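# Free the spring clips so the cover pops open

## Task

Along the cover's front seam, spring clips keep it closed: undo them so the cover pops open by itself. Breaking any clip, or forcing any tool in too hard, counts as failure.

## Robot and tools

Robot: two UR-style arms, left_arm and right_arm, each ending in a four-digit hand with 16 motors (three fingers plus a thumb). right_arm has a right hand; left_arm has a mirrored left hand. Bases: left_arm near (-0.042, +0.529, 0) m, right_arm near (+0.014, -0.487, 0) m.

Frames: the scene frame has its origin at table-top height halfway between the arms, +z up, +x out across the table, left_arm on the +y side. Reported hand poses, velocities and move targets' resulting poses are in the scene frame. Offsets you send are along each arm's own Hand target axes. Hand point axes (right hand): +z runs along straight fingers toward the tips, +x across the palm away from the thumb, +y out of the back opposite the palm face (palm face at y = -0.062 m). On the left hand +x points toward the thumb. A rigid mast sticks out at the wrist and can collide.

Row layout (used by execute_actions and move): 48 numbers, each in [-1, 1], always both arms. Order: left dx, dy, dz, rx, ry, rz; left 16 hand motors; left current_limit; left speed; then the same 24 for the right arm. Pose numbers are offsets, not poses: measured from that arm's Hand target at the start of the action or move, along that target's axes; 1.0 = 0.6 m or 180 degrees; rx, ry, rz form one rotation vector. Six zeros re-command the present Hand target. Hand numbers are absolute goals, not offsets: each maps a hinge between its two stops, and 0 is a real goal. To leave a hand alone, copy back its hand_goal, hand_current_limit and hand_speed.

Hand motor order: index_abd, index_mcp, index_pip, index_dip, middle_abd, middle_mcp, middle_pip, middle_dip, ring_abd, ring_mcp, ring_pip, ring_dip, thumb_cmc, thumb_axl, thumb_mcp, thumb_ipl. Straight values: _abd 0.00, _mcp -0.75, _pip -0.58, _dip -0.70, thumb_cmc -0.71, thumb_axl -0.68, thumb_mcp -0.23, thumb_ipl -0.17. Toward +1 fingers curl toward the palm, _abd spreads away from the thumb, thumb_cmc brings the thumb in front of the palm. current_limit: -1 to +1 maps to 0 to 550 mA (floor 11 mA); starts at +0.4. speed: set-point rate (speed+1)/2 of 8.5 rad/s; starts at -0.6. Both persist until rewritten.

Tools:
- execute_actions(actions, cameras): actions is a list of actions; each action is a list of up to 15 rows, one per 1/30 s step; a short action repeats its last row to fill 15 steps. Every row in one action counts from that action's start target; the next action starts from the new Hand target, so repeating an offset keeps moving. An empty list just reports state with images.
- move(target, speed, blend, stop_force, zero, blocking, cameras): straight-line path to one row, or a list of up to 15 rows all offset from the same starting Hand targets; total capped at 10 s. speed in m/s, 0.002 to 3.6 (default 0.25), one per target allowed; rotation up to twice that in rad/s. blend in m rounds corners (0 = stop at each). stop_force in N, 3 to 120, ends an arm's path when its wrist sensor feels that push against its motion; unreliable while the hand rotates; omit it when backing off a contact. zero (default true) re-zeros before the move. blocking=false returns early and cannot go with stop_force.
- wait(seconds 0 to 10, cameras): robot holds its last command.
- stop(cameras): brakes a running move.
- zoom_image(camera, region [x0, y0, x1, y1] pixels, max 504 square) on the latest image of cam_head_left, cam_head_right, cam_high, cam_low, cam_left_wrist or cam_right_wrist (all 672x504).
- show_instructions(): shows the reference pages.
- zero_wrist_force(arm): subtract the current wrist reading.
- read_manual(section): licence text only.
- finished_scene(scene): ends the current scene, given its number; irreversible.

Results: end_effector_position (m), quat_wxyz and velocities in the scene frame; Hand target = last commanded pose after clipping, base for the next offsets; the hand point may rest short of it, so send the gap as an offset. Joint velocities may say "within noise". Per motor: hand_goal, hand_measured (same scale), hand_current_ma (positive pushes toward -1), hand_state (moving, goal, blocked, overload). Wrist force/torque are in the end effector's axes, plus a peak line. move adds a "move:" line: done, off_target, moving, held, fault, with limits such as paced or held. Joint torques include the arm's own weight. Lines like MOTOR HOT, HAND FAULT, OVER-TEMPERATURE FAULT flag trouble; after a HAND FAULT line, remaining motion calls in that reply are skipped.

Cautions: commanded orientation is clipped to within 32 degrees of the measured one per step. Arms are stiff: aiming even slightly past a firm contact can trigger a fault stop (10 s) from about 150 N net force or joint torque limits (wrists 25.4 N m). Press slowly, with stop_force, and retract in the same reply. Faster moves hit harder and overshoot. Keep arms apart; a clearance check may hold commands but does not guarantee no contact, and closing one hand on the other's fingers counts as a press. A motor at 495 mA or more for 5 s shuts down for 10 s. Stretched or straining arms heat motors (MOTOR HOT at 70 °C, brakes at 85 °C). Avoid paths near an arm's own base. Never let anything fall or be left off the table; loose objects can be nudged by outside pushes. The cover must stay open after the robot lets go.

Each tool is called after "Request:" by a JSON object that holds its "op" and its "data".

Reference images:

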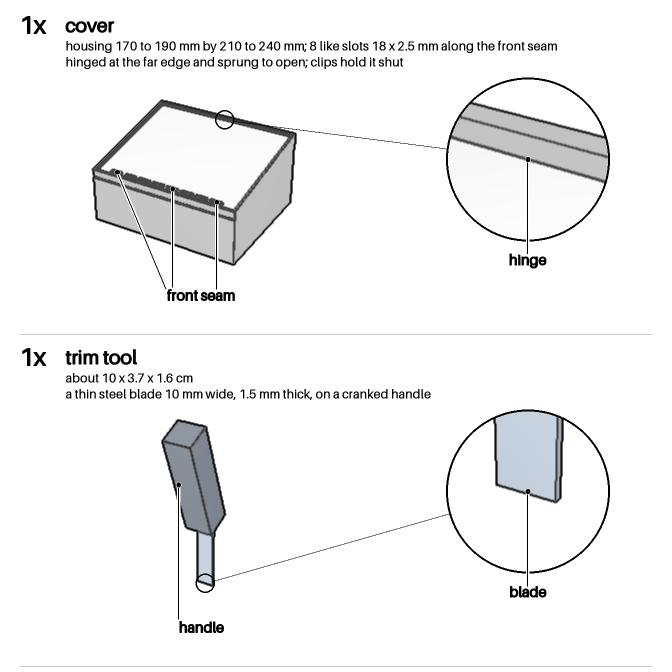

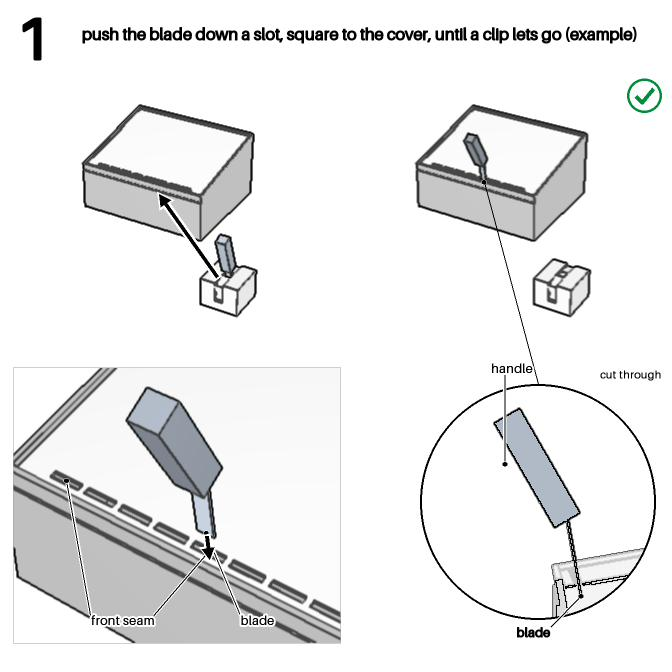

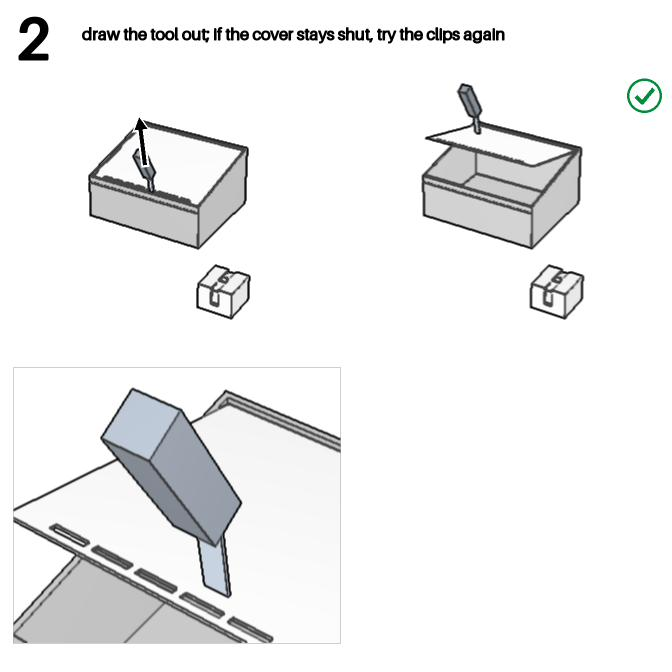

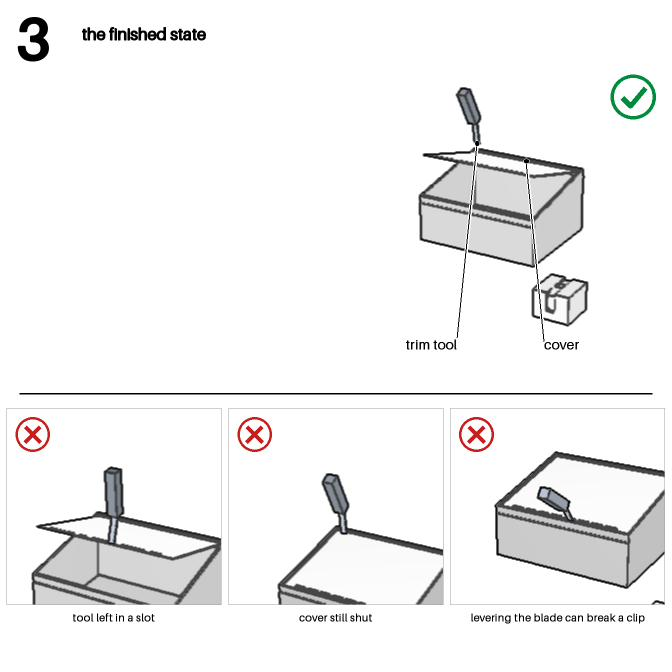

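## Session

Request:
{"op": "execute_actions", "data": {"actions": []}}

Scene clock: 0.00 s.
left_arm: end_effector_position=(+0.3819, +0.5855, +0.2081) hand_goal=(+0.000, -0.754, -0.576, -0.696, +0.000, -0.754, -0.576, -0.696, +0.000, -0.754, -0.576, -0.696, -0.714, -0.678, -0.226, -0.168) hand_measured=(+0.000, -0.754, -0.576, -0.696, +0.000, -0.754, -0.576, -0.696, +0.000, -0.754, -0.576, -0.696, -0.714, -0.678, -0.226, -0.168) hand_current_ma=(+0, +0, +0, +0, +0, +0, +0, +0, +0, +0, +0, +0, +0, +0, +0, +0) hand_state=(goal, goal, goal, goal, goal, goal, goal, goal, goal, goal, goal, goal, goal, goal, goal, goal) hand_current_limit=0.40 hand_speed=-0.60 end_effector_quat_wxyz=(+0.003, +0.754, +0.657, -0.001) | right_arm: end_effector_position=(+0.3818, +0.3597, +0.2024) hand_goal=(+0.000, -0.754, -0.576, -0.696, +0.000, -0.754, -0.576, -0.696, +0.000, -0.754, -0.576, -0.696, -0.714, -0.678, -0.226, -0.168) hand_measured=(+0.000, -0.754, -0.576, -0.696, +0.000, -0.754, -0.576, -0.696, +0.000, -0.754, -0.576, -0.696, -0.714, -0.678, -0.226, -0.168) hand_current_ma=(+0, +0, +0, +0, +0, +0, +0, +0, +0, +0, +0, +0, +0, +0, +0, +0) hand_state=(goal, goal, goal, goal, goal, goal, goal, goal, goal, goal, goal, goal, goal, goal, goal, goal) hand_current_limit=0.40 hand_speed=-0.60 end_effector_quat_wxyz=(-0.214, -0.417, +0.832, +0.297)
Joint positions: left_arm=[3.67 -1.181 -2.266 -1.266 1.564 0.682] | right_arm=[0.766 -0.337 0.234 -1.187 -0.866 -1.83]
Joint velocities: within noise
Joint torques (N m): no reading
Motor temperatures (°C): left_arm=[38 25 40 38 32 47] | right_arm=[33 34 30 39 34 33]
Wrist force (N): no reading
Wrist torque (N m): no reading
Wrist force, peak (N): no reading
Hand target: left_arm +0.3819, +0.5855, +0.2081; +0.003, +0.754, +0.657, -0.001 | right_arm +0.3818, +0.3597, +0.2024; -0.214, -0.417, +0.832, +0.297

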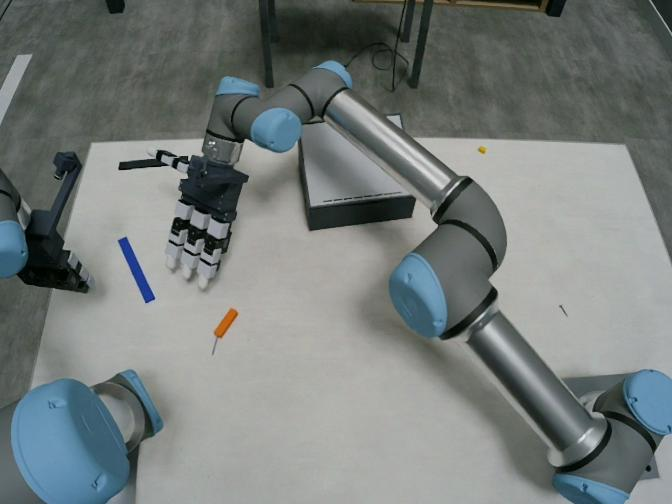

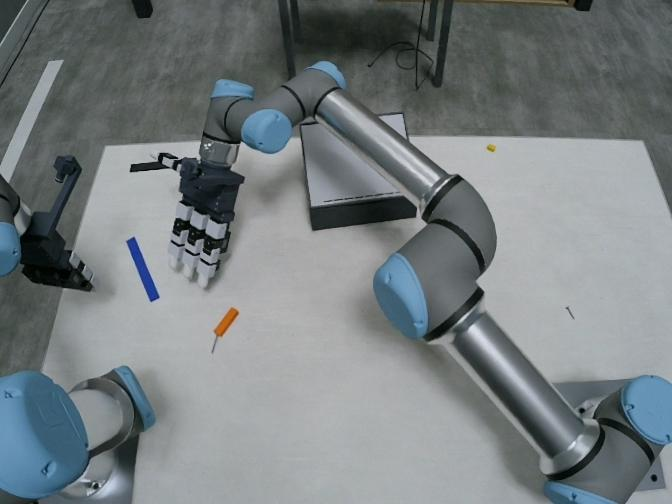

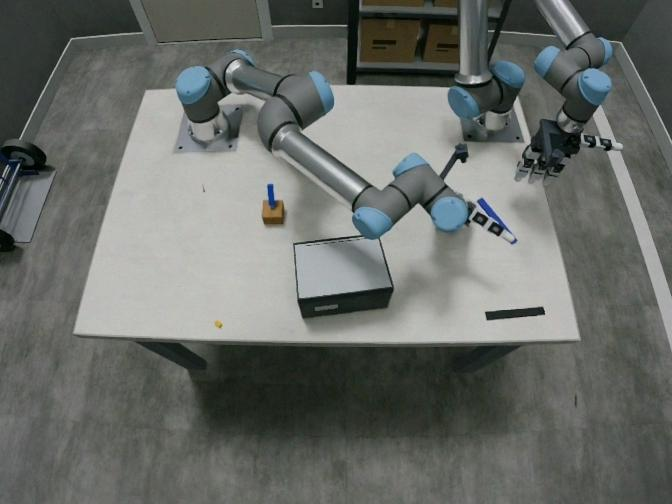

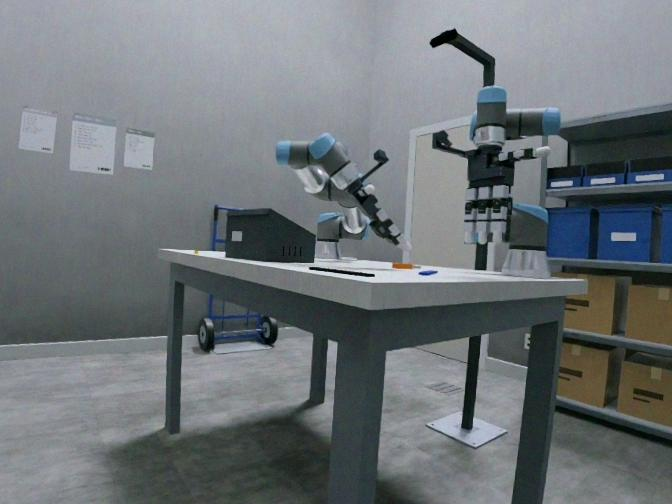

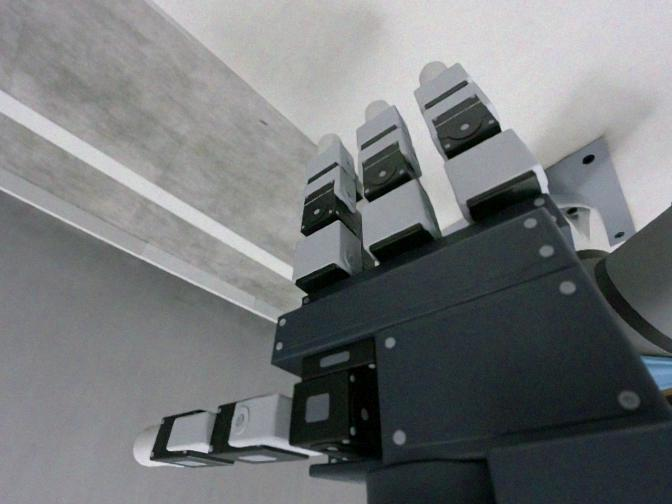

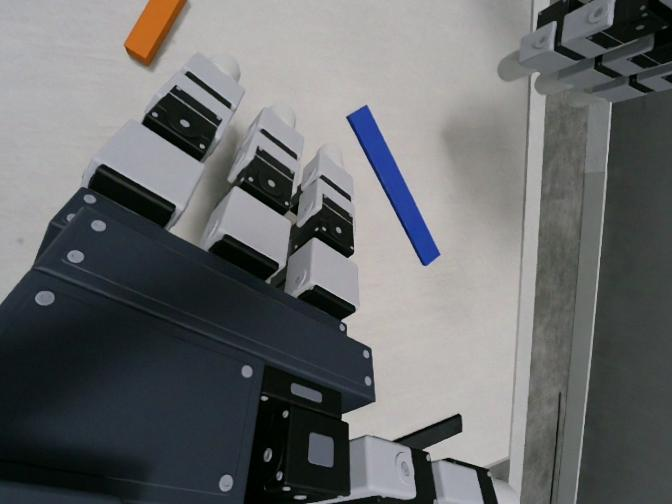

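Request:
{"op": "zoom_image", "data": {"camera": "cam_high", "region": [220, 160, 340, 250]}}

Request:
{"op": "zoom_image", "data": {"camera": "cam_high", "region": [270, 220, 410, 325]}}

Request:
{"op": "zoom_image", "data": {"camera": "cam_low", "region": [200, 180, 440, 300]}}

Request:
{"op": "zoom_image", "data": {"camera": "cam_head_left", "region": [280, 100, 440, 240]}}

Scaled by 4.200 from the camera's 672x504 image, which has a finer 960x720 frame.

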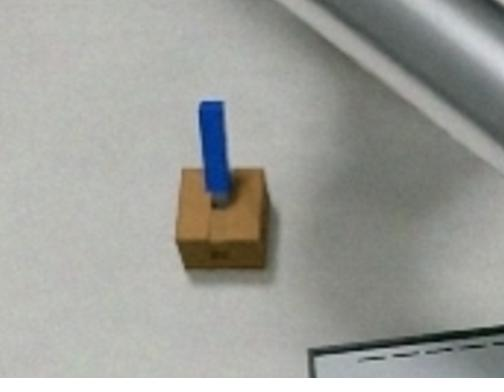

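Scaled by 3.600 from the camera's 672x504 image, which has a finer 960x720 frame.

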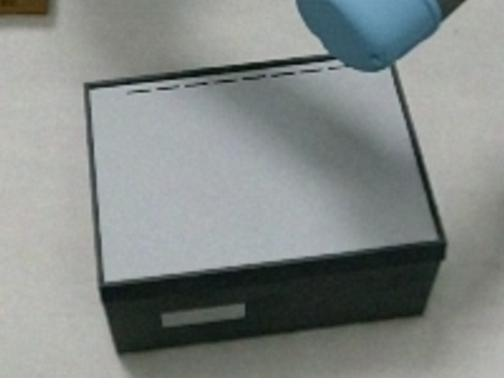

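Scaled by 2.100 from the camera's 672x504 image, which has a finer 960x720 frame.

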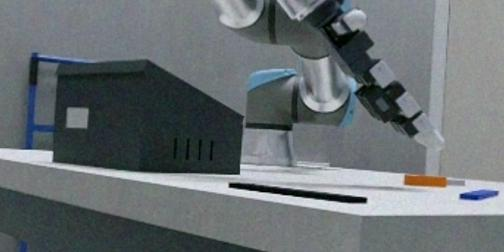

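Scaled by 3.150 from the camera's 672x504 image, which has a finer 960x720 frame.

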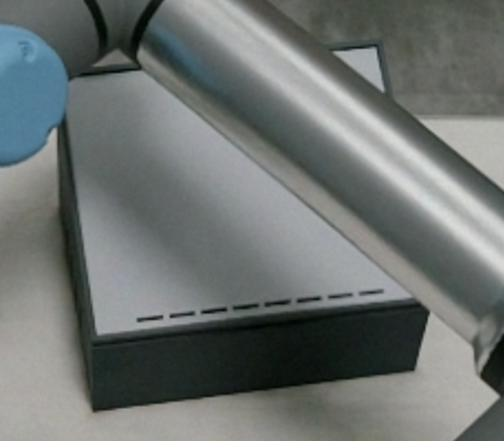

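Request:
{"op": "move", "data": {"target": [0,0,0,0,0,0,0,-0.754,-0.576,-0.696,0,-0.754,-0.576,-0.696,0,-0.754,-0.576,-0.696,-0.714,-0.678,-0.226,-0.168,0.4,-0.6, 0.949,-0.337,-0.511,-0.4031,-0.1444,0.3833,0,-0.754,-0.576,-0.696,0,-0.754,-0.576,-0.696,0,-0.754,-0.576,-0.696,-0.714,-0.678,-0.226,-0.168,0.4,-0.6], "speed": 0.25, "cameras": ["all"]}}

Scene clock: 277.47 s.
left_arm: end_effector_position=(+0.3819, +0.5855, +0.2081) hand_goal=(+0.000, -0.754, -0.576, -0.696, +0.000, -0.754, -0.576, -0.696, +0.000, -0.754, -0.576, -0.696, -0.714, -0.678, -0.226, -0.168) hand_measured=(+0.000, -0.754, -0.576, -0.696, +0.000, -0.754, -0.576, -0.696, +0.000, -0.754, -0.576, -0.696, -0.714, -0.678, -0.224, -0.168) hand_current_ma=(+0, +0, +0, +0, +0, +0, +0, +0, +0, +0, +0, +0, +0, +0, +0, +0) hand_state=(goal, goal, goal, goal, goal, goal, goal, goal, goal, goal, goal, goal, goal, goal, goal, goal) hand_current_limit=0.40 hand_speed=-0.60 end_effector_quat_wxyz=(+0.003, +0.754, +0.657, -0.001) | right_arm: end_effector_position=(+0.3621, -0.3008, +0.3521) hand_goal=(+0.000, -0.754, -0.576, -0.696, +0.000, -0.754, -0.576, -0.696, +0.000, -0.754, -0.576, -0.696, -0.714, -0.678, -0.226, -0.168) hand_measured=(+0.000, -0.760, -0.576, -0.696, +0.000, -0.760, -0.576, -0.696, +0.000, -0.758, -0.576, -0.696, -0.720, -0.678, -0.224, -0.168) hand_current_ma=(-2, -15, -2, +0, -2, -16, -2, +0, -2, -15, -2, +0, -15, +2, +4, +1) hand_state=(goal, goal, goal, goal, goal, goal, goal, goal, goal, goal, goal, goal, goal, goal, goal, goal) hand_current_limit=0.40 hand_speed=-0.60 end_effector_quat_wxyz=(-0.353, +0.353, +0.612, +0.613)
Joint positions: left_arm=[3.67 -1.181 -2.266 -1.266 1.564 0.682] | right_arm=[-0.694 -1.9 2.253 -0.353 -0.687 -2.095]
Joint torques (N m): left_arm=[-0.05 4.9 20.78 2.23 0.01 0.11] | right_arm=[-11.13 1.85 -22.88 2.06 -0.38 -0.65]
Wrist force (N): left_arm=[-0.1 -0.1 0.0] | right_arm=[0.6 -1.2 0.0]
Wrist torque (N m): left_arm=[0.00 0.02 0.00] | right_arm=[-0.13 0.09 0.07]
Wrist force, peak (N): left_arm=[-0.6 -0.4 0.3] | right_arm=[1.1 -1.3 -1.6]
Hand target: left_arm +0.3819, +0.5855, +0.2081; +0.003, +0.754, +0.657, -0.001 | right_arm +0.3621, -0.3009, +0.3521; -0.353, +0.354, +0.612, +0.613
Off the commanded pose: left_arm 0.000 m, 0 deg | right_arm 0.000 m, 0 deg.
move: done
camera_calibration:
cam_right_wrist: T_world_to_cam=[[0.954687, 0.00685291, -0.297532, -0.209137], [-0.203133, -0.715646, -0.668272, 0.0551675], [-0.217507, 0.69843, -0.681826, 0.65437], [0, 0, 0, 1]] pos_world=[0.353197, -0.416118, 0.420809]

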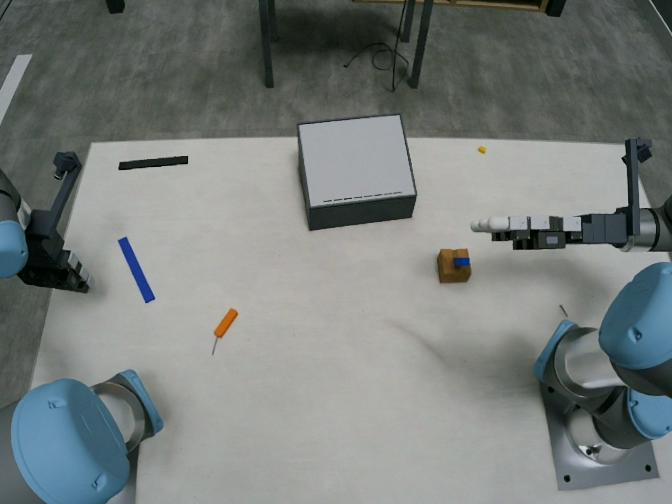

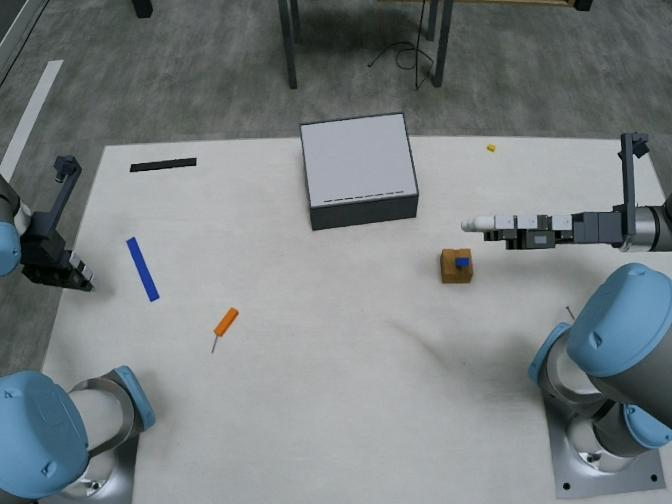

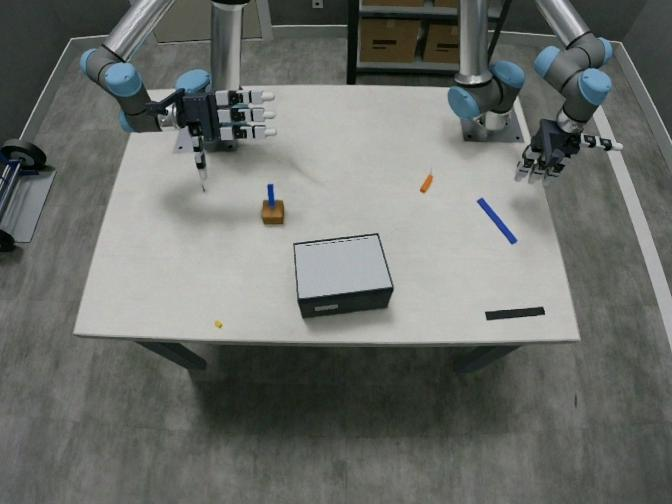

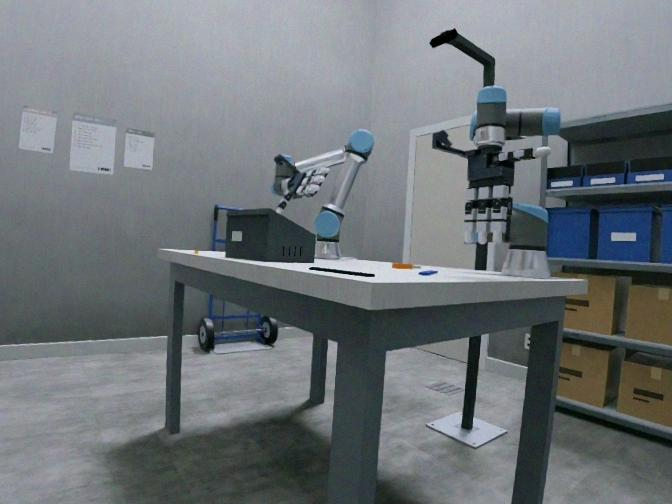

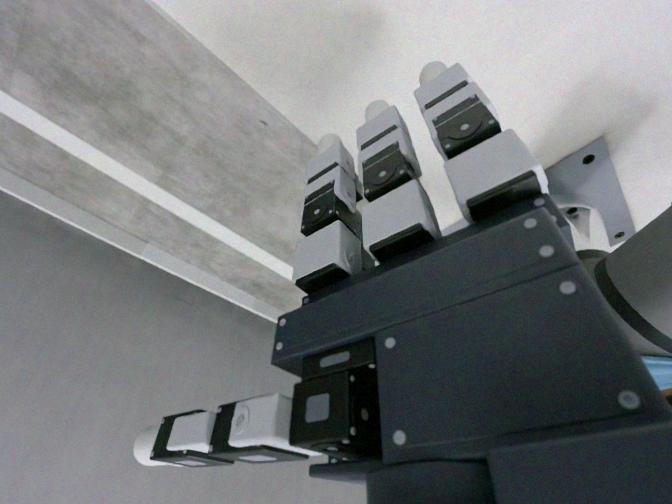

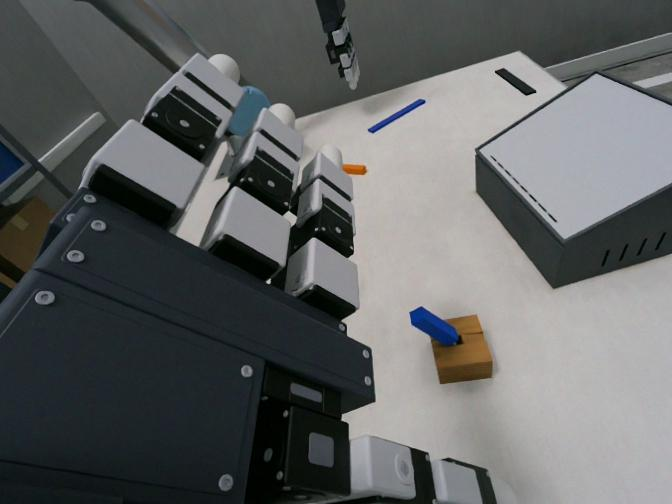

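Request:
{"op": "zoom_image", "data": {"camera": "cam_right_wrist", "region": [380, 280, 520, 400]}}

Request:
{"op": "zoom_image", "data": {"camera": "cam_right_wrist", "region": [460, 60, 672, 300]}}

Request:
{"op": "zoom_image", "data": {"camera": "cam_head_left", "region": [420, 230, 500, 300]}}

Request:
{"op": "zoom_image", "data": {"camera": "cam_head_right", "region": [420, 230, 500, 300]}}

Request:
{"op": "zoom_image", "data": {"camera": "cam_head_left", "region": [290, 105, 430, 235]}}

Request:
{"op": "zoom_image", "data": {"camera": "cam_high", "region": [240, 170, 310, 240]}}

Scaled by 3.600 from the camera's 672x504 image, which has a finer 960x720 frame.

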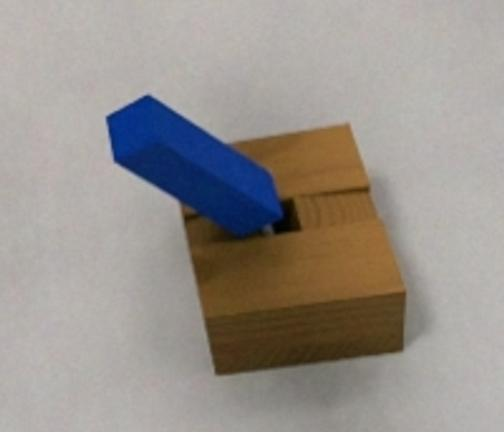

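Scaled by 2.100 from the camera's 672x504 image, which has a finer 960x720 frame.

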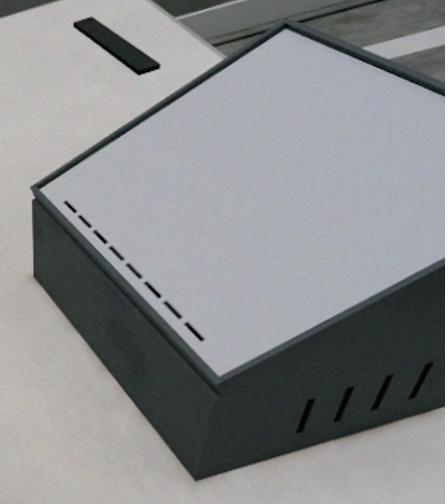

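Scaled by 6.300 from the camera's 672x504 image, which has a finer 960x720 frame.

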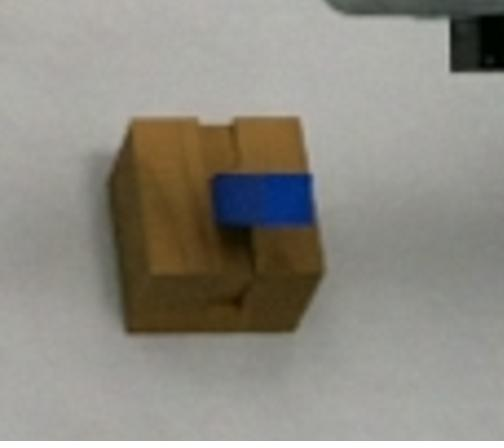

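Scaled by 6.300 from the camera's 672x504 image, which has a finer 960x720 frame.

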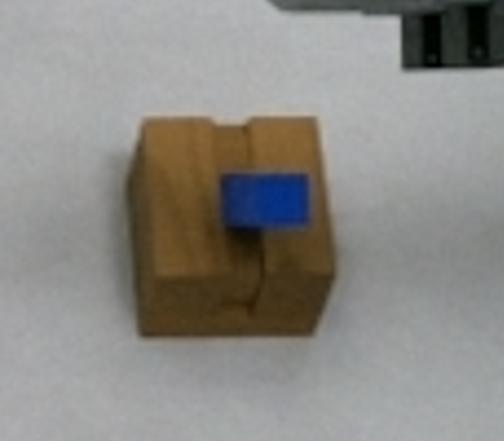

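Scaled by 3.600 from the camera's 672x504 image, which has a finer 960x720 frame.

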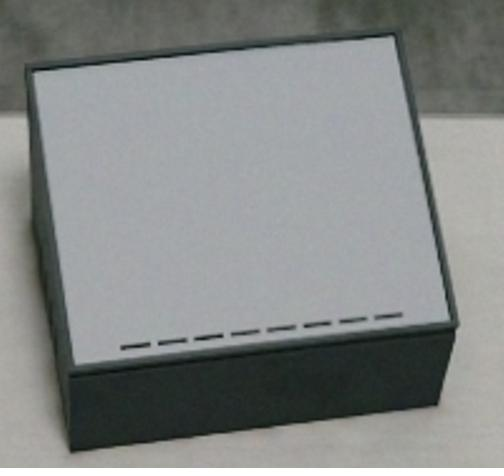

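Scaled by 7.200 from the camera's 672x504 image, which has a finer 960x720 frame.

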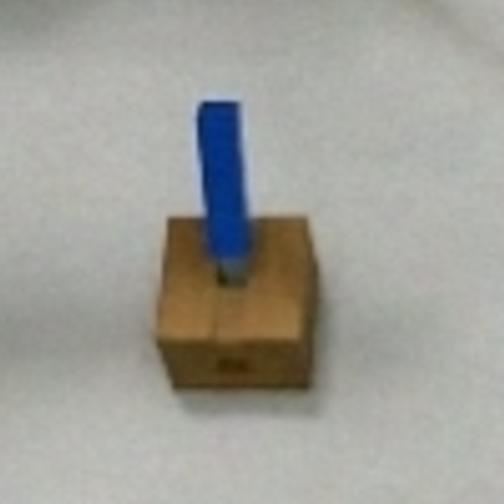

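Request:
{"op": "move", "data": {"target": [0,0,0,0,0,0,0,-0.754,-0.576,-0.696,0,-0.754,-0.576,-0.696,0,-0.754,-0.576,-0.696,-0.714,-0.678,-0.226,-0.168,0.4,-0.6, -0.178,-0.175,0.2667,0,0,0,0,-0.754,-0.576,-0.696,0,-0.754,-0.576,-0.696,0,-0.754,-0.576,-0.696,0.571,-0.678,-0.226,-0.168,0.4,-0.6], "speed": 0.2, "cameras": ["cam_right_wrist"]}}

Request:
{"op": "zoom_image", "data": {"camera": "cam_right_wrist", "region": [400, 300, 672, 504]}}

Scene clock: 415.13 s.
left_arm: end_effector_position=(+0.3819, +0.5855, +0.2081) hand_goal=(+0.000, -0.754, -0.576, -0.696, +0.000, -0.754, -0.576, -0.696, +0.000, -0.754, -0.576, -0.696, -0.714, -0.678, -0.226, -0.168) hand_measured=(+0.000, -0.754, -0.576, -0.696, +0.000, -0.754, -0.576, -0.696, +0.000, -0.754, -0.576, -0.696, -0.714, -0.678, -0.224, -0.168) hand_current_ma=(+0, +0, +0, +0, +0, +0, +0, +0, +0, +0, +0, +0, +0, +0, +0, +0) hand_state=(goal, goal, goal, goal, goal, goal, goal, goal, goal, goal, goal, goal, goal, goal, goal, goal) hand_current_limit=0.40 hand_speed=-0.60 end_effector_quat_wxyz=(+0.003, +0.754, +0.657, -0.001) | right_arm: end_effector_position=(+0.3247, -0.1408, +0.2072) hand_goal=(+0.000, -0.754, -0.576, -0.696, +0.000, -0.754, -0.576, -0.696, +0.000, -0.754, -0.576, -0.696, +0.570, -0.678, -0.226, -0.168) hand_measured=(-0.002, -0.760, -0.576, -0.696, -0.002, -0.760, -0.576, -0.696, -0.002, -0.758, -0.576, -0.696, +0.550, -0.678, -0.224, -0.168) hand_current_ma=(-3, -15, -2, +0, -2, -16, -2, +0, -2, -15, -2, +0, -66, +2, +4, +1) hand_state=(goal, goal, goal, goal, goal, goal, goal, goal, goal, goal, goal, goal, goal, goal, goal, goal) hand_current_limit=0.40 hand_speed=-0.60 end_effector_quat_wxyz=(-0.354, +0.353, +0.612, +0.613)
Joint positions: left_arm=[3.67 -1.181 -2.266 -1.266 1.564 0.682] | right_arm=[-0.082 -1.65 2.529 -0.874 -0.075 -2.1]
Joint torques (N m): left_arm=[-0.25 4.62 20.65 2.12 -0.02 0.16] | right_arm=[7.35 -17.63 -6.4 -0.79 1.61 0.82]
Wrist force (N): left_arm=[-0.3 -0.2 0.0] | right_arm=[0.0 -1.1 0.1]
Wrist torque (N m): left_arm=[-0.04 0.03 -0.03] | right_arm=[-0.13 0.15 -0.13]
Wrist force, peak (N): left_arm=[0.0 -0.6 0.0] | right_arm=[-1.1 -2.7 1.6]
Hand target: left_arm +0.3819, +0.5855, +0.2081; +0.003, +0.754, +0.657, -0.001 | right_arm +0.3247, -0.1408, +0.2072; -0.353, +0.354, +0.612, +0.613
Off the commanded pose: left_arm 0.000 m, 0 deg | right_arm 0.000 m, 0 deg.
move: done
camera_calibration:
cam_right_wrist: T_world_to_cam=[[0.954668, 0.006827, -0.297596, -0.217529], [-0.203225, -0.71555, -0.668348, 0.0652955], [-0.217507, 0.698529, -0.681725, 0.435666], [0, 0, 0, 1]] pos_world=[0.315698, -0.256118, 0.275909]
Images, in order (width x height): cam_right_wrist 672x504.

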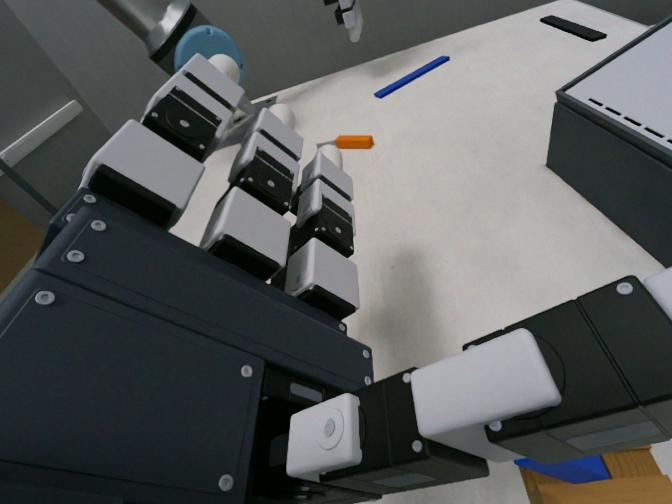

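Scaled by 1.853 from the camera's 672x504 image, which has a finer 960x720 frame.

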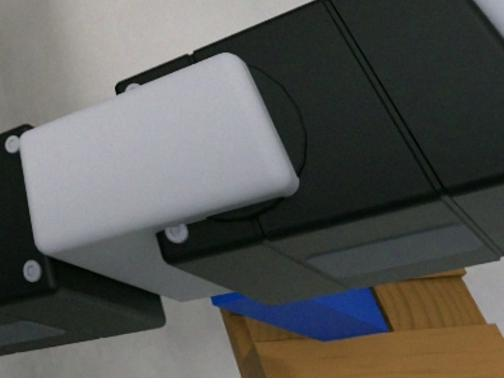

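Request:
{"op": "move", "data": {"target": [0,0,0,0,0,0,0,-0.754,-0.576,-0.696,0,-0.754,-0.576,-0.696,0,-0.754,-0.576,-0.696,-0.714,-0.678,-0.226,-0.168,0.4,-0.6, 0,0,0,0,0,0,0,-0.754,-0.576,-0.696,0,-0.754,-0.576,-0.696,0,-0.754,-0.576,-0.696,-0.714,-0.678,-0.226,-0.168,0.4,-0.6], "speed": 0.2, "cameras": ["cam_right_wrist", "cam_head_left"]}}

Request:
{"op": "zoom_image", "data": {"camera": "cam_right_wrist", "region": [400, 300, 672, 504]}}

Scene clock: 425.47 s.
left_arm: end_effector_position=(+0.3819, +0.5855, +0.2081) hand_goal=(+0.000, -0.754, -0.576, -0.696, +0.000, -0.754, -0.576, -0.696, +0.000, -0.754, -0.576, -0.696, -0.714, -0.678, -0.226, -0.168) hand_measured=(+0.000, -0.754, -0.576, -0.696, +0.000, -0.754, -0.576, -0.696, +0.000, -0.754, -0.576, -0.696, -0.714, -0.678, -0.224, -0.168) hand_current_ma=(+0, +0, +0, +0, +0, +0, +0, +0, +0, +0, +0, +0, +0, +0, +0, +0) hand_state=(goal, goal, goal, goal, goal, goal, goal, goal, goal, goal, goal, goal, goal, goal, goal, goal) hand_current_limit=0.40 hand_speed=-0.60 end_effector_quat_wxyz=(+0.003, +0.754, +0.657, -0.001) | right_arm: end_effector_position=(+0.3247, -0.1408, +0.2072) hand_goal=(+0.000, -0.754, -0.576, -0.696, +0.000, -0.754, -0.576, -0.696, +0.000, -0.754, -0.576, -0.696, -0.714, -0.678, -0.226, -0.168) hand_measured=(-0.002, -0.760, -0.576, -0.696, -0.002, -0.760, -0.576, -0.696, -0.002, -0.758, -0.576, -0.696, -0.150, -0.676, -0.224, -0.168) hand_current_ma=(-3, -15, -2, +0, -2, -16, -2, +0, -2, -15, -2, +0, +385, +4, +4, +1) hand_state=(goal, goal, goal, goal, goal, goal, goal, goal, goal, goal, goal, goal, blocked, goal, goal, goal) hand_current_limit=0.40 hand_speed=-0.60 end_effector_quat_wxyz=(-0.354, +0.353, +0.612, +0.613)
Joint positions: left_arm=[3.67 -1.181 -2.266 -1.266 1.564 0.682] | right_arm=[-0.082 -1.65 2.529 -0.874 -0.075 -2.1]
Joint torques (N m): left_arm=[-0.14 4.64 21.21 2.12 0.07 0.07] | right_arm=[7.04 -17.74 -6.15 2.24 1.36 -1.28]
Wrist force (N): left_arm=[-0.1 -0.3 0.3] | right_arm=[3.6 2.2 0.2]
Wrist torque (N m): left_arm=[-0.06 0.02 0.00] | right_arm=[0.15 -0.16 -0.17]
Wrist force, peak (N): left_arm=[-0.4 -0.5 0.2] | right_arm=[3.6 2.2 0.2]
Hand target: left_arm +0.3819, +0.5855, +0.2081; +0.003, +0.754, +0.657, -0.001 | right_arm +0.3247, -0.1408, +0.2072; -0.354, +0.353, +0.612, +0.613
Off the commanded pose: left_arm 0.000 m, 0 deg | right_arm 0.000 m, 0 deg.
move: done
camera_calibration:
cam_right_wrist: T_world_to_cam=[[0.954668, 0.006827, -0.297596, -0.217529], [-0.203225, -0.71555, -0.668348, 0.0652955], [-0.217507, 0.698529, -0.681725, 0.435666], [0, 0, 0, 1]] pos_world=[0.315698, -0.256118, 0.275909]
Images, in order (width x height): cam_head_left 672x504, cam_right_wrist 672x504.

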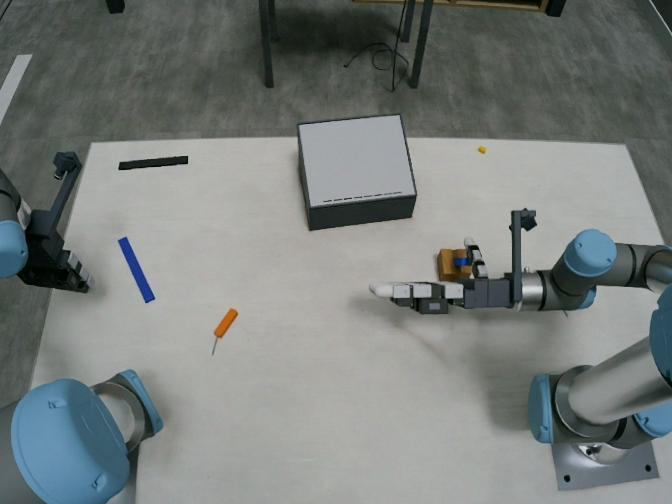

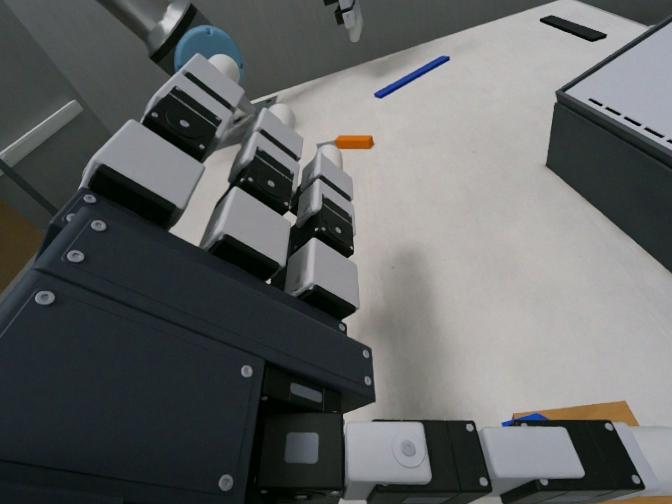

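Scaled by 1.853 from the camera's 672x504 image, which has a finer 960x720 frame.

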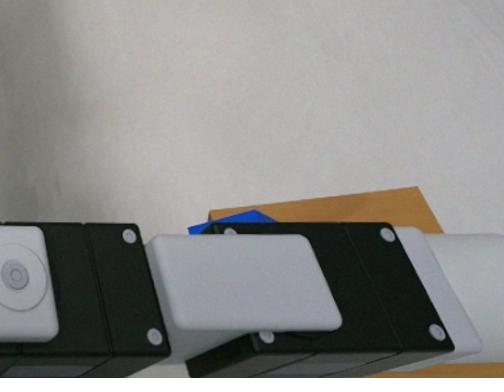

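Request:
{"op": "move", "data": {"target": [0,0,0,0,0,0,0,-0.754,-0.576,-0.696,0,-0.754,-0.576,-0.696,0,-0.754,-0.576,-0.696,-0.714,-0.678,-0.226,-0.168,0.4,-0.6, 0,0,0,0,0,0,0,-0.754,-0.576,-0.696,0,-0.754,-0.576,-0.696,0,-0.754,-0.576,-0.696,0.571,-0.678,-0.226,-0.168,0.4,-0.8], "speed": 0.2, "cameras": ["cam_head_left", "cam_head_right", "cam_right_wrist"]}}

Request:
{"op": "zoom_image", "data": {"camera": "cam_head_left", "region": [400, 200, 560, 320]}}

Scene clock: 437.80 s.
left_arm: end_effector_position=(+0.3819, +0.5855, +0.2081) hand_goal=(+0.000, -0.754, -0.576, -0.696, +0.000, -0.754, -0.576, -0.696, +0.000, -0.754, -0.576, -0.696, -0.714, -0.678, -0.226, -0.168) hand_measured=(+0.000, -0.754, -0.576, -0.696, +0.000, -0.754, -0.576, -0.696, +0.000, -0.754, -0.576, -0.696, -0.714, -0.678, -0.224, -0.168) hand_current_ma=(+0, +0, +0, +0, +0, +0, +0, +0, +0, +0, +0, +0, +0, +0, +0, +0) hand_state=(goal, goal, goal, goal, goal, goal, goal, goal, goal, goal, goal, goal, goal, goal, goal, goal) hand_current_limit=0.40 hand_speed=-0.60 end_effector_quat_wxyz=(+0.003, +0.754, +0.657, -0.001) | right_arm: end_effector_position=(+0.3247, -0.1408, +0.2072) hand_goal=(+0.000, -0.754, -0.576, -0.696, +0.000, -0.754, -0.576, -0.696, +0.000, -0.754, -0.576, -0.696, +0.570, -0.678, -0.226, -0.168) hand_measured=(-0.002, -0.760, -0.576, -0.696, -0.002, -0.760, -0.576, -0.696, -0.002, -0.758, -0.576, -0.696, +0.550, -0.676, -0.224, -0.168) hand_current_ma=(-3, -15, -2, +0, -2, -16, -2, +0, -2, -15, -2, +0, -68, +4, +4, +1) hand_state=(goal, goal, goal, goal, goal, goal, goal, goal, goal, goal, goal, goal, goal, goal, goal, goal) hand_current_limit=0.40 hand_speed=-0.80 end_effector_quat_wxyz=(-0.354, +0.353, +0.612, +0.613)
Joint positions: left_arm=[3.67 -1.181 -2.266 -1.266 1.564 0.682] | right_arm=[-0.082 -1.65 2.529 -0.874 -0.075 -2.1]
Joint torques (N m): left_arm=[-0.4 5.3 20.46 2.21 -0.05 0.15] | right_arm=[6.66 -4.33 -8.5 1.24 0.95 1.84]
Wrist force (N): left_arm=[0.2 0.1 -0.1] | right_arm=[-0.2 -1.0 0.4]
Wrist torque (N m): left_arm=[0.02 -0.03 0.02] | right_arm=[-0.14 0.16 -0.09]
Wrist force, peak (N): left_arm=[-0.5 -0.3 -0.3] | right_arm=[3.9 1.7 0.2]
Hand target: left_arm +0.3819, +0.5855, +0.2081; +0.003, +0.754, +0.657, -0.001 | right_arm +0.3247, -0.1408, +0.2072; -0.354, +0.353, +0.612, +0.613
Off the commanded pose: left_arm 0.000 m, 0 deg | right_arm 0.000 m, 0 deg.
move: done
camera_calibration:
cam_right_wrist: T_world_to_cam=[[0.954647, 0.00689404, -0.297661, -0.217487], [-0.20322, -0.715564, -0.668334, 0.0652865], [-0.217603, 0.698513, -0.68171, 0.435688], [0, 0, 0, 1]] pos_world=[0.315698, -0.256118, 0.275909]
Images, in order (width x height): cam_head_left 672x504, cam_head_right 672x504, cam_right_wrist 672x504.

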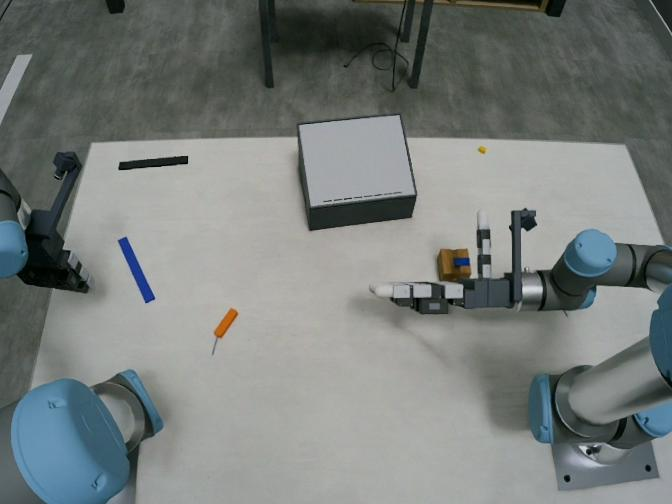

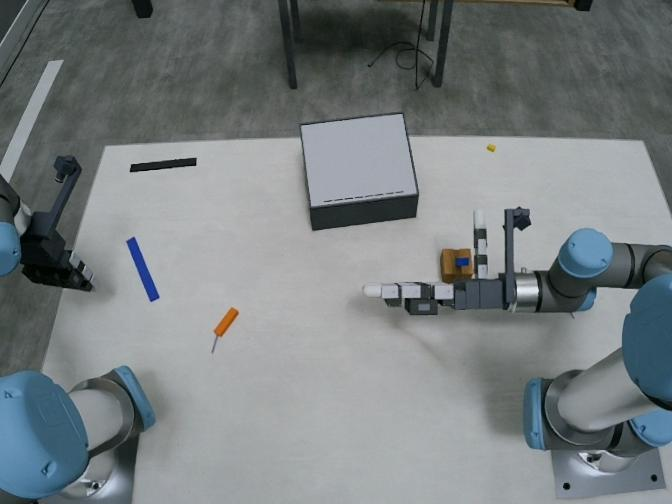

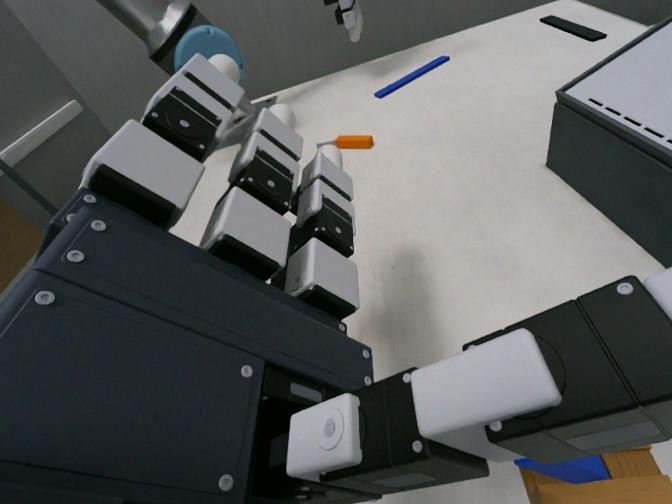

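Scaled by 3.150 from the camera's 672x504 image, which has a finer 960x720 frame.

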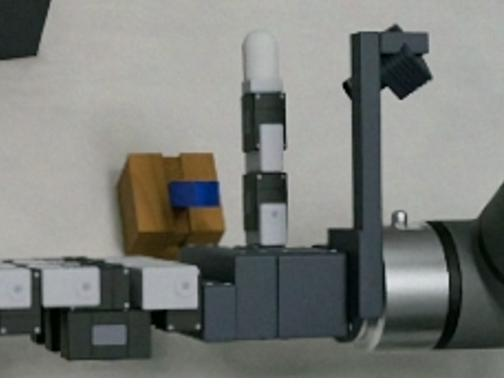

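Request:
{"op": "move", "data": {"target": [[0,0,0,0,0,0,0,-0.754,-0.576,-0.696,0,-0.754,-0.576,-0.696,0,-0.754,-0.576,-0.696,-0.714,-0.678,-0.226,-0.168,0.4,-0.6, 0.0327,0.0535,-0.132,0,0,0,0,-0.754,-0.576,-0.696,0,-0.754,-0.576,-0.696,0,-0.754,-0.576,-0.696,0.571,-0.678,-0.226,-0.168,0.4,-0.6],[0,0,0,0,0,0,0,-0.754,-0.576,-0.696,0,-0.754,-0.576,-0.696,0,-0.754,-0.576,-0.696,-0.714,-0.678,-0.226,-0.168,0.4,-0.6, 0.0327,0.0535,-0.132,0,0,0,0,-0.754,-0.576,-0.696,0,-0.754,-0.576,-0.696,0,-0.754,-0.576,-0.696,-0.714,-0.678,-0.226,-0.168,0.4,-0.6]], "speed": 0.2, "cameras": ["cam_right_wrist", "cam_head_left"]}}

Request:
{"op": "zoom_image", "data": {"camera": "cam_right_wrist", "region": [380, 250, 580, 430]}}

Request:
{"op": "zoom_image", "data": {"camera": "cam_right_wrist", "region": [180, 30, 400, 200]}}

Scene clock: 500.40 s.
left_arm: end_effector_position=(+0.3819, +0.5855, +0.2081) hand_goal=(+0.000, -0.754, -0.576, -0.696, +0.000, -0.754, -0.576, -0.696, +0.000, -0.754, -0.576, -0.696, -0.714, -0.678, -0.226, -0.168) hand_measured=(+0.000, -0.754, -0.576, -0.696, +0.000, -0.754, -0.576, -0.696, +0.000, -0.754, -0.576, -0.696, -0.714, -0.678, -0.224, -0.168) hand_current_ma=(+0, +0, +0, +0, +0, +0, +0, +0, +0, +0, +0, +0, +0, +0, +0, +0) hand_state=(goal, goal, goal, goal, goal, goal, goal, goal, goal, goal, goal, goal, goal, goal, goal, goal) hand_current_limit=0.40 hand_speed=-0.60 end_effector_quat_wxyz=(+0.003, +0.754, +0.657, -0.001) | right_arm: end_effector_position=(+0.3426, -0.2200, +0.2402) hand_goal=(+0.000, -0.754, -0.576, -0.696, +0.000, -0.754, -0.576, -0.696, +0.000, -0.754, -0.576, -0.696, -0.714, -0.678, -0.226, -0.168) hand_measured=(-0.002, -0.760, -0.576, -0.696, -0.002, -0.760, -0.576, -0.696, -0.002, -0.758, -0.576, -0.696, -0.716, -0.676, -0.224, -0.168) hand_current_ma=(-3, -15, -2, +0, -3, -16, -2, +0, -3, -15, -2, +0, -5, +4, +4, +1) hand_state=(goal, goal, goal, goal, goal, goal, goal, goal, goal, goal, goal, goal, goal, goal, goal, goal) hand_current_limit=0.40 hand_speed=-0.60 end_effector_quat_wxyz=(-0.354, +0.353, +0.612, +0.613)
Joint positions: left_arm=[3.67 -1.181 -2.266 -1.266 1.564 0.682] | right_arm=[-0.426 -1.772 2.503 -0.73 -0.419 -2.096]
Joint torques (N m): left_arm=[-0.07 5.29 20.67 2.03 0.06 0.06] | right_arm=[-9.75 4.41 -22.85 2.62 -1.81 1.84]
Wrist force (N): left_arm=[-0.1 -0.1 -0.2] | right_arm=[-0.2 -1.2 -0.1]
Wrist torque (N m): left_arm=[0.01 -0.01 0.00] | right_arm=[-0.08 0.16 -0.04]
Wrist force, peak (N): left_arm=[0.1 -0.5 -0.5] | right_arm=[-0.8 -1.9 1.8]
Hand target: left_arm +0.3819, +0.5855, +0.2081; +0.003, +0.754, +0.657, -0.001 | right_arm +0.3426, -0.2200, +0.2402; -0.354, +0.353, +0.612, +0.613
Off the commanded pose: left_arm 0.000 m, 0 deg | right_arm 0.000 m, 0 deg.
move: done
camera_calibration:
cam_right_wrist: T_world_to_cam=[[0.954647, 0.00689404, -0.297661, -0.224302], [-0.20322, -0.715564, -0.668334, 0.0343268], [-0.217603, 0.698513, -0.68171, 0.517424], [0, 0, 0, 1]] pos_world=[0.333698, -0.335318, 0.308909]
Images, in order (width x height): cam_head_left 672x504, cam_right_wrist 672x504.

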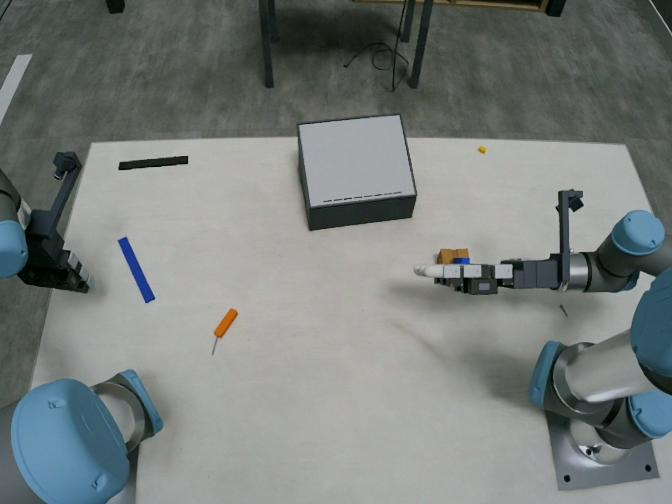

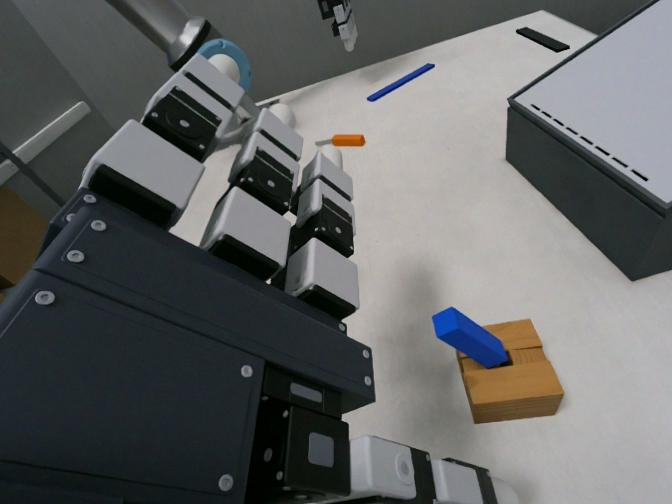

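Scaled by 2.520 from the camera's 672x504 image, which has a finer 960x720 frame.

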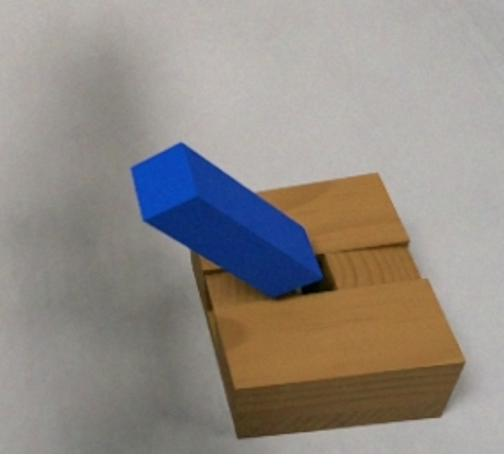

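Scaled by 2.291 from the camera's 672x504 image, which has a finer 960x720 frame.

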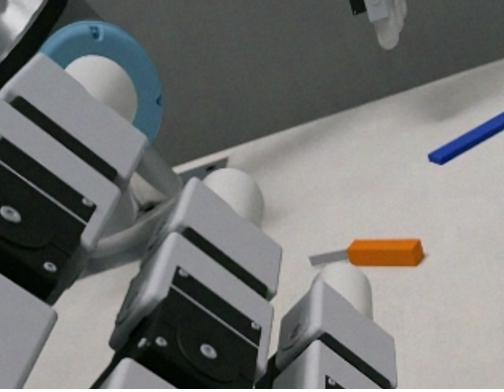

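Request:
{"op": "zoom_image", "data": {"camera": "cam_right_wrist", "region": [400, 404, 560, 504]}}

Scaled by 3.150 from the camera's 672x504 image, which has a finer 960x720 frame.

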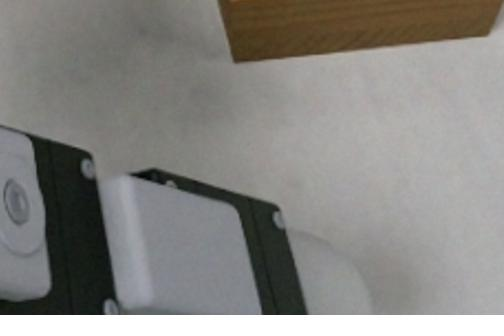

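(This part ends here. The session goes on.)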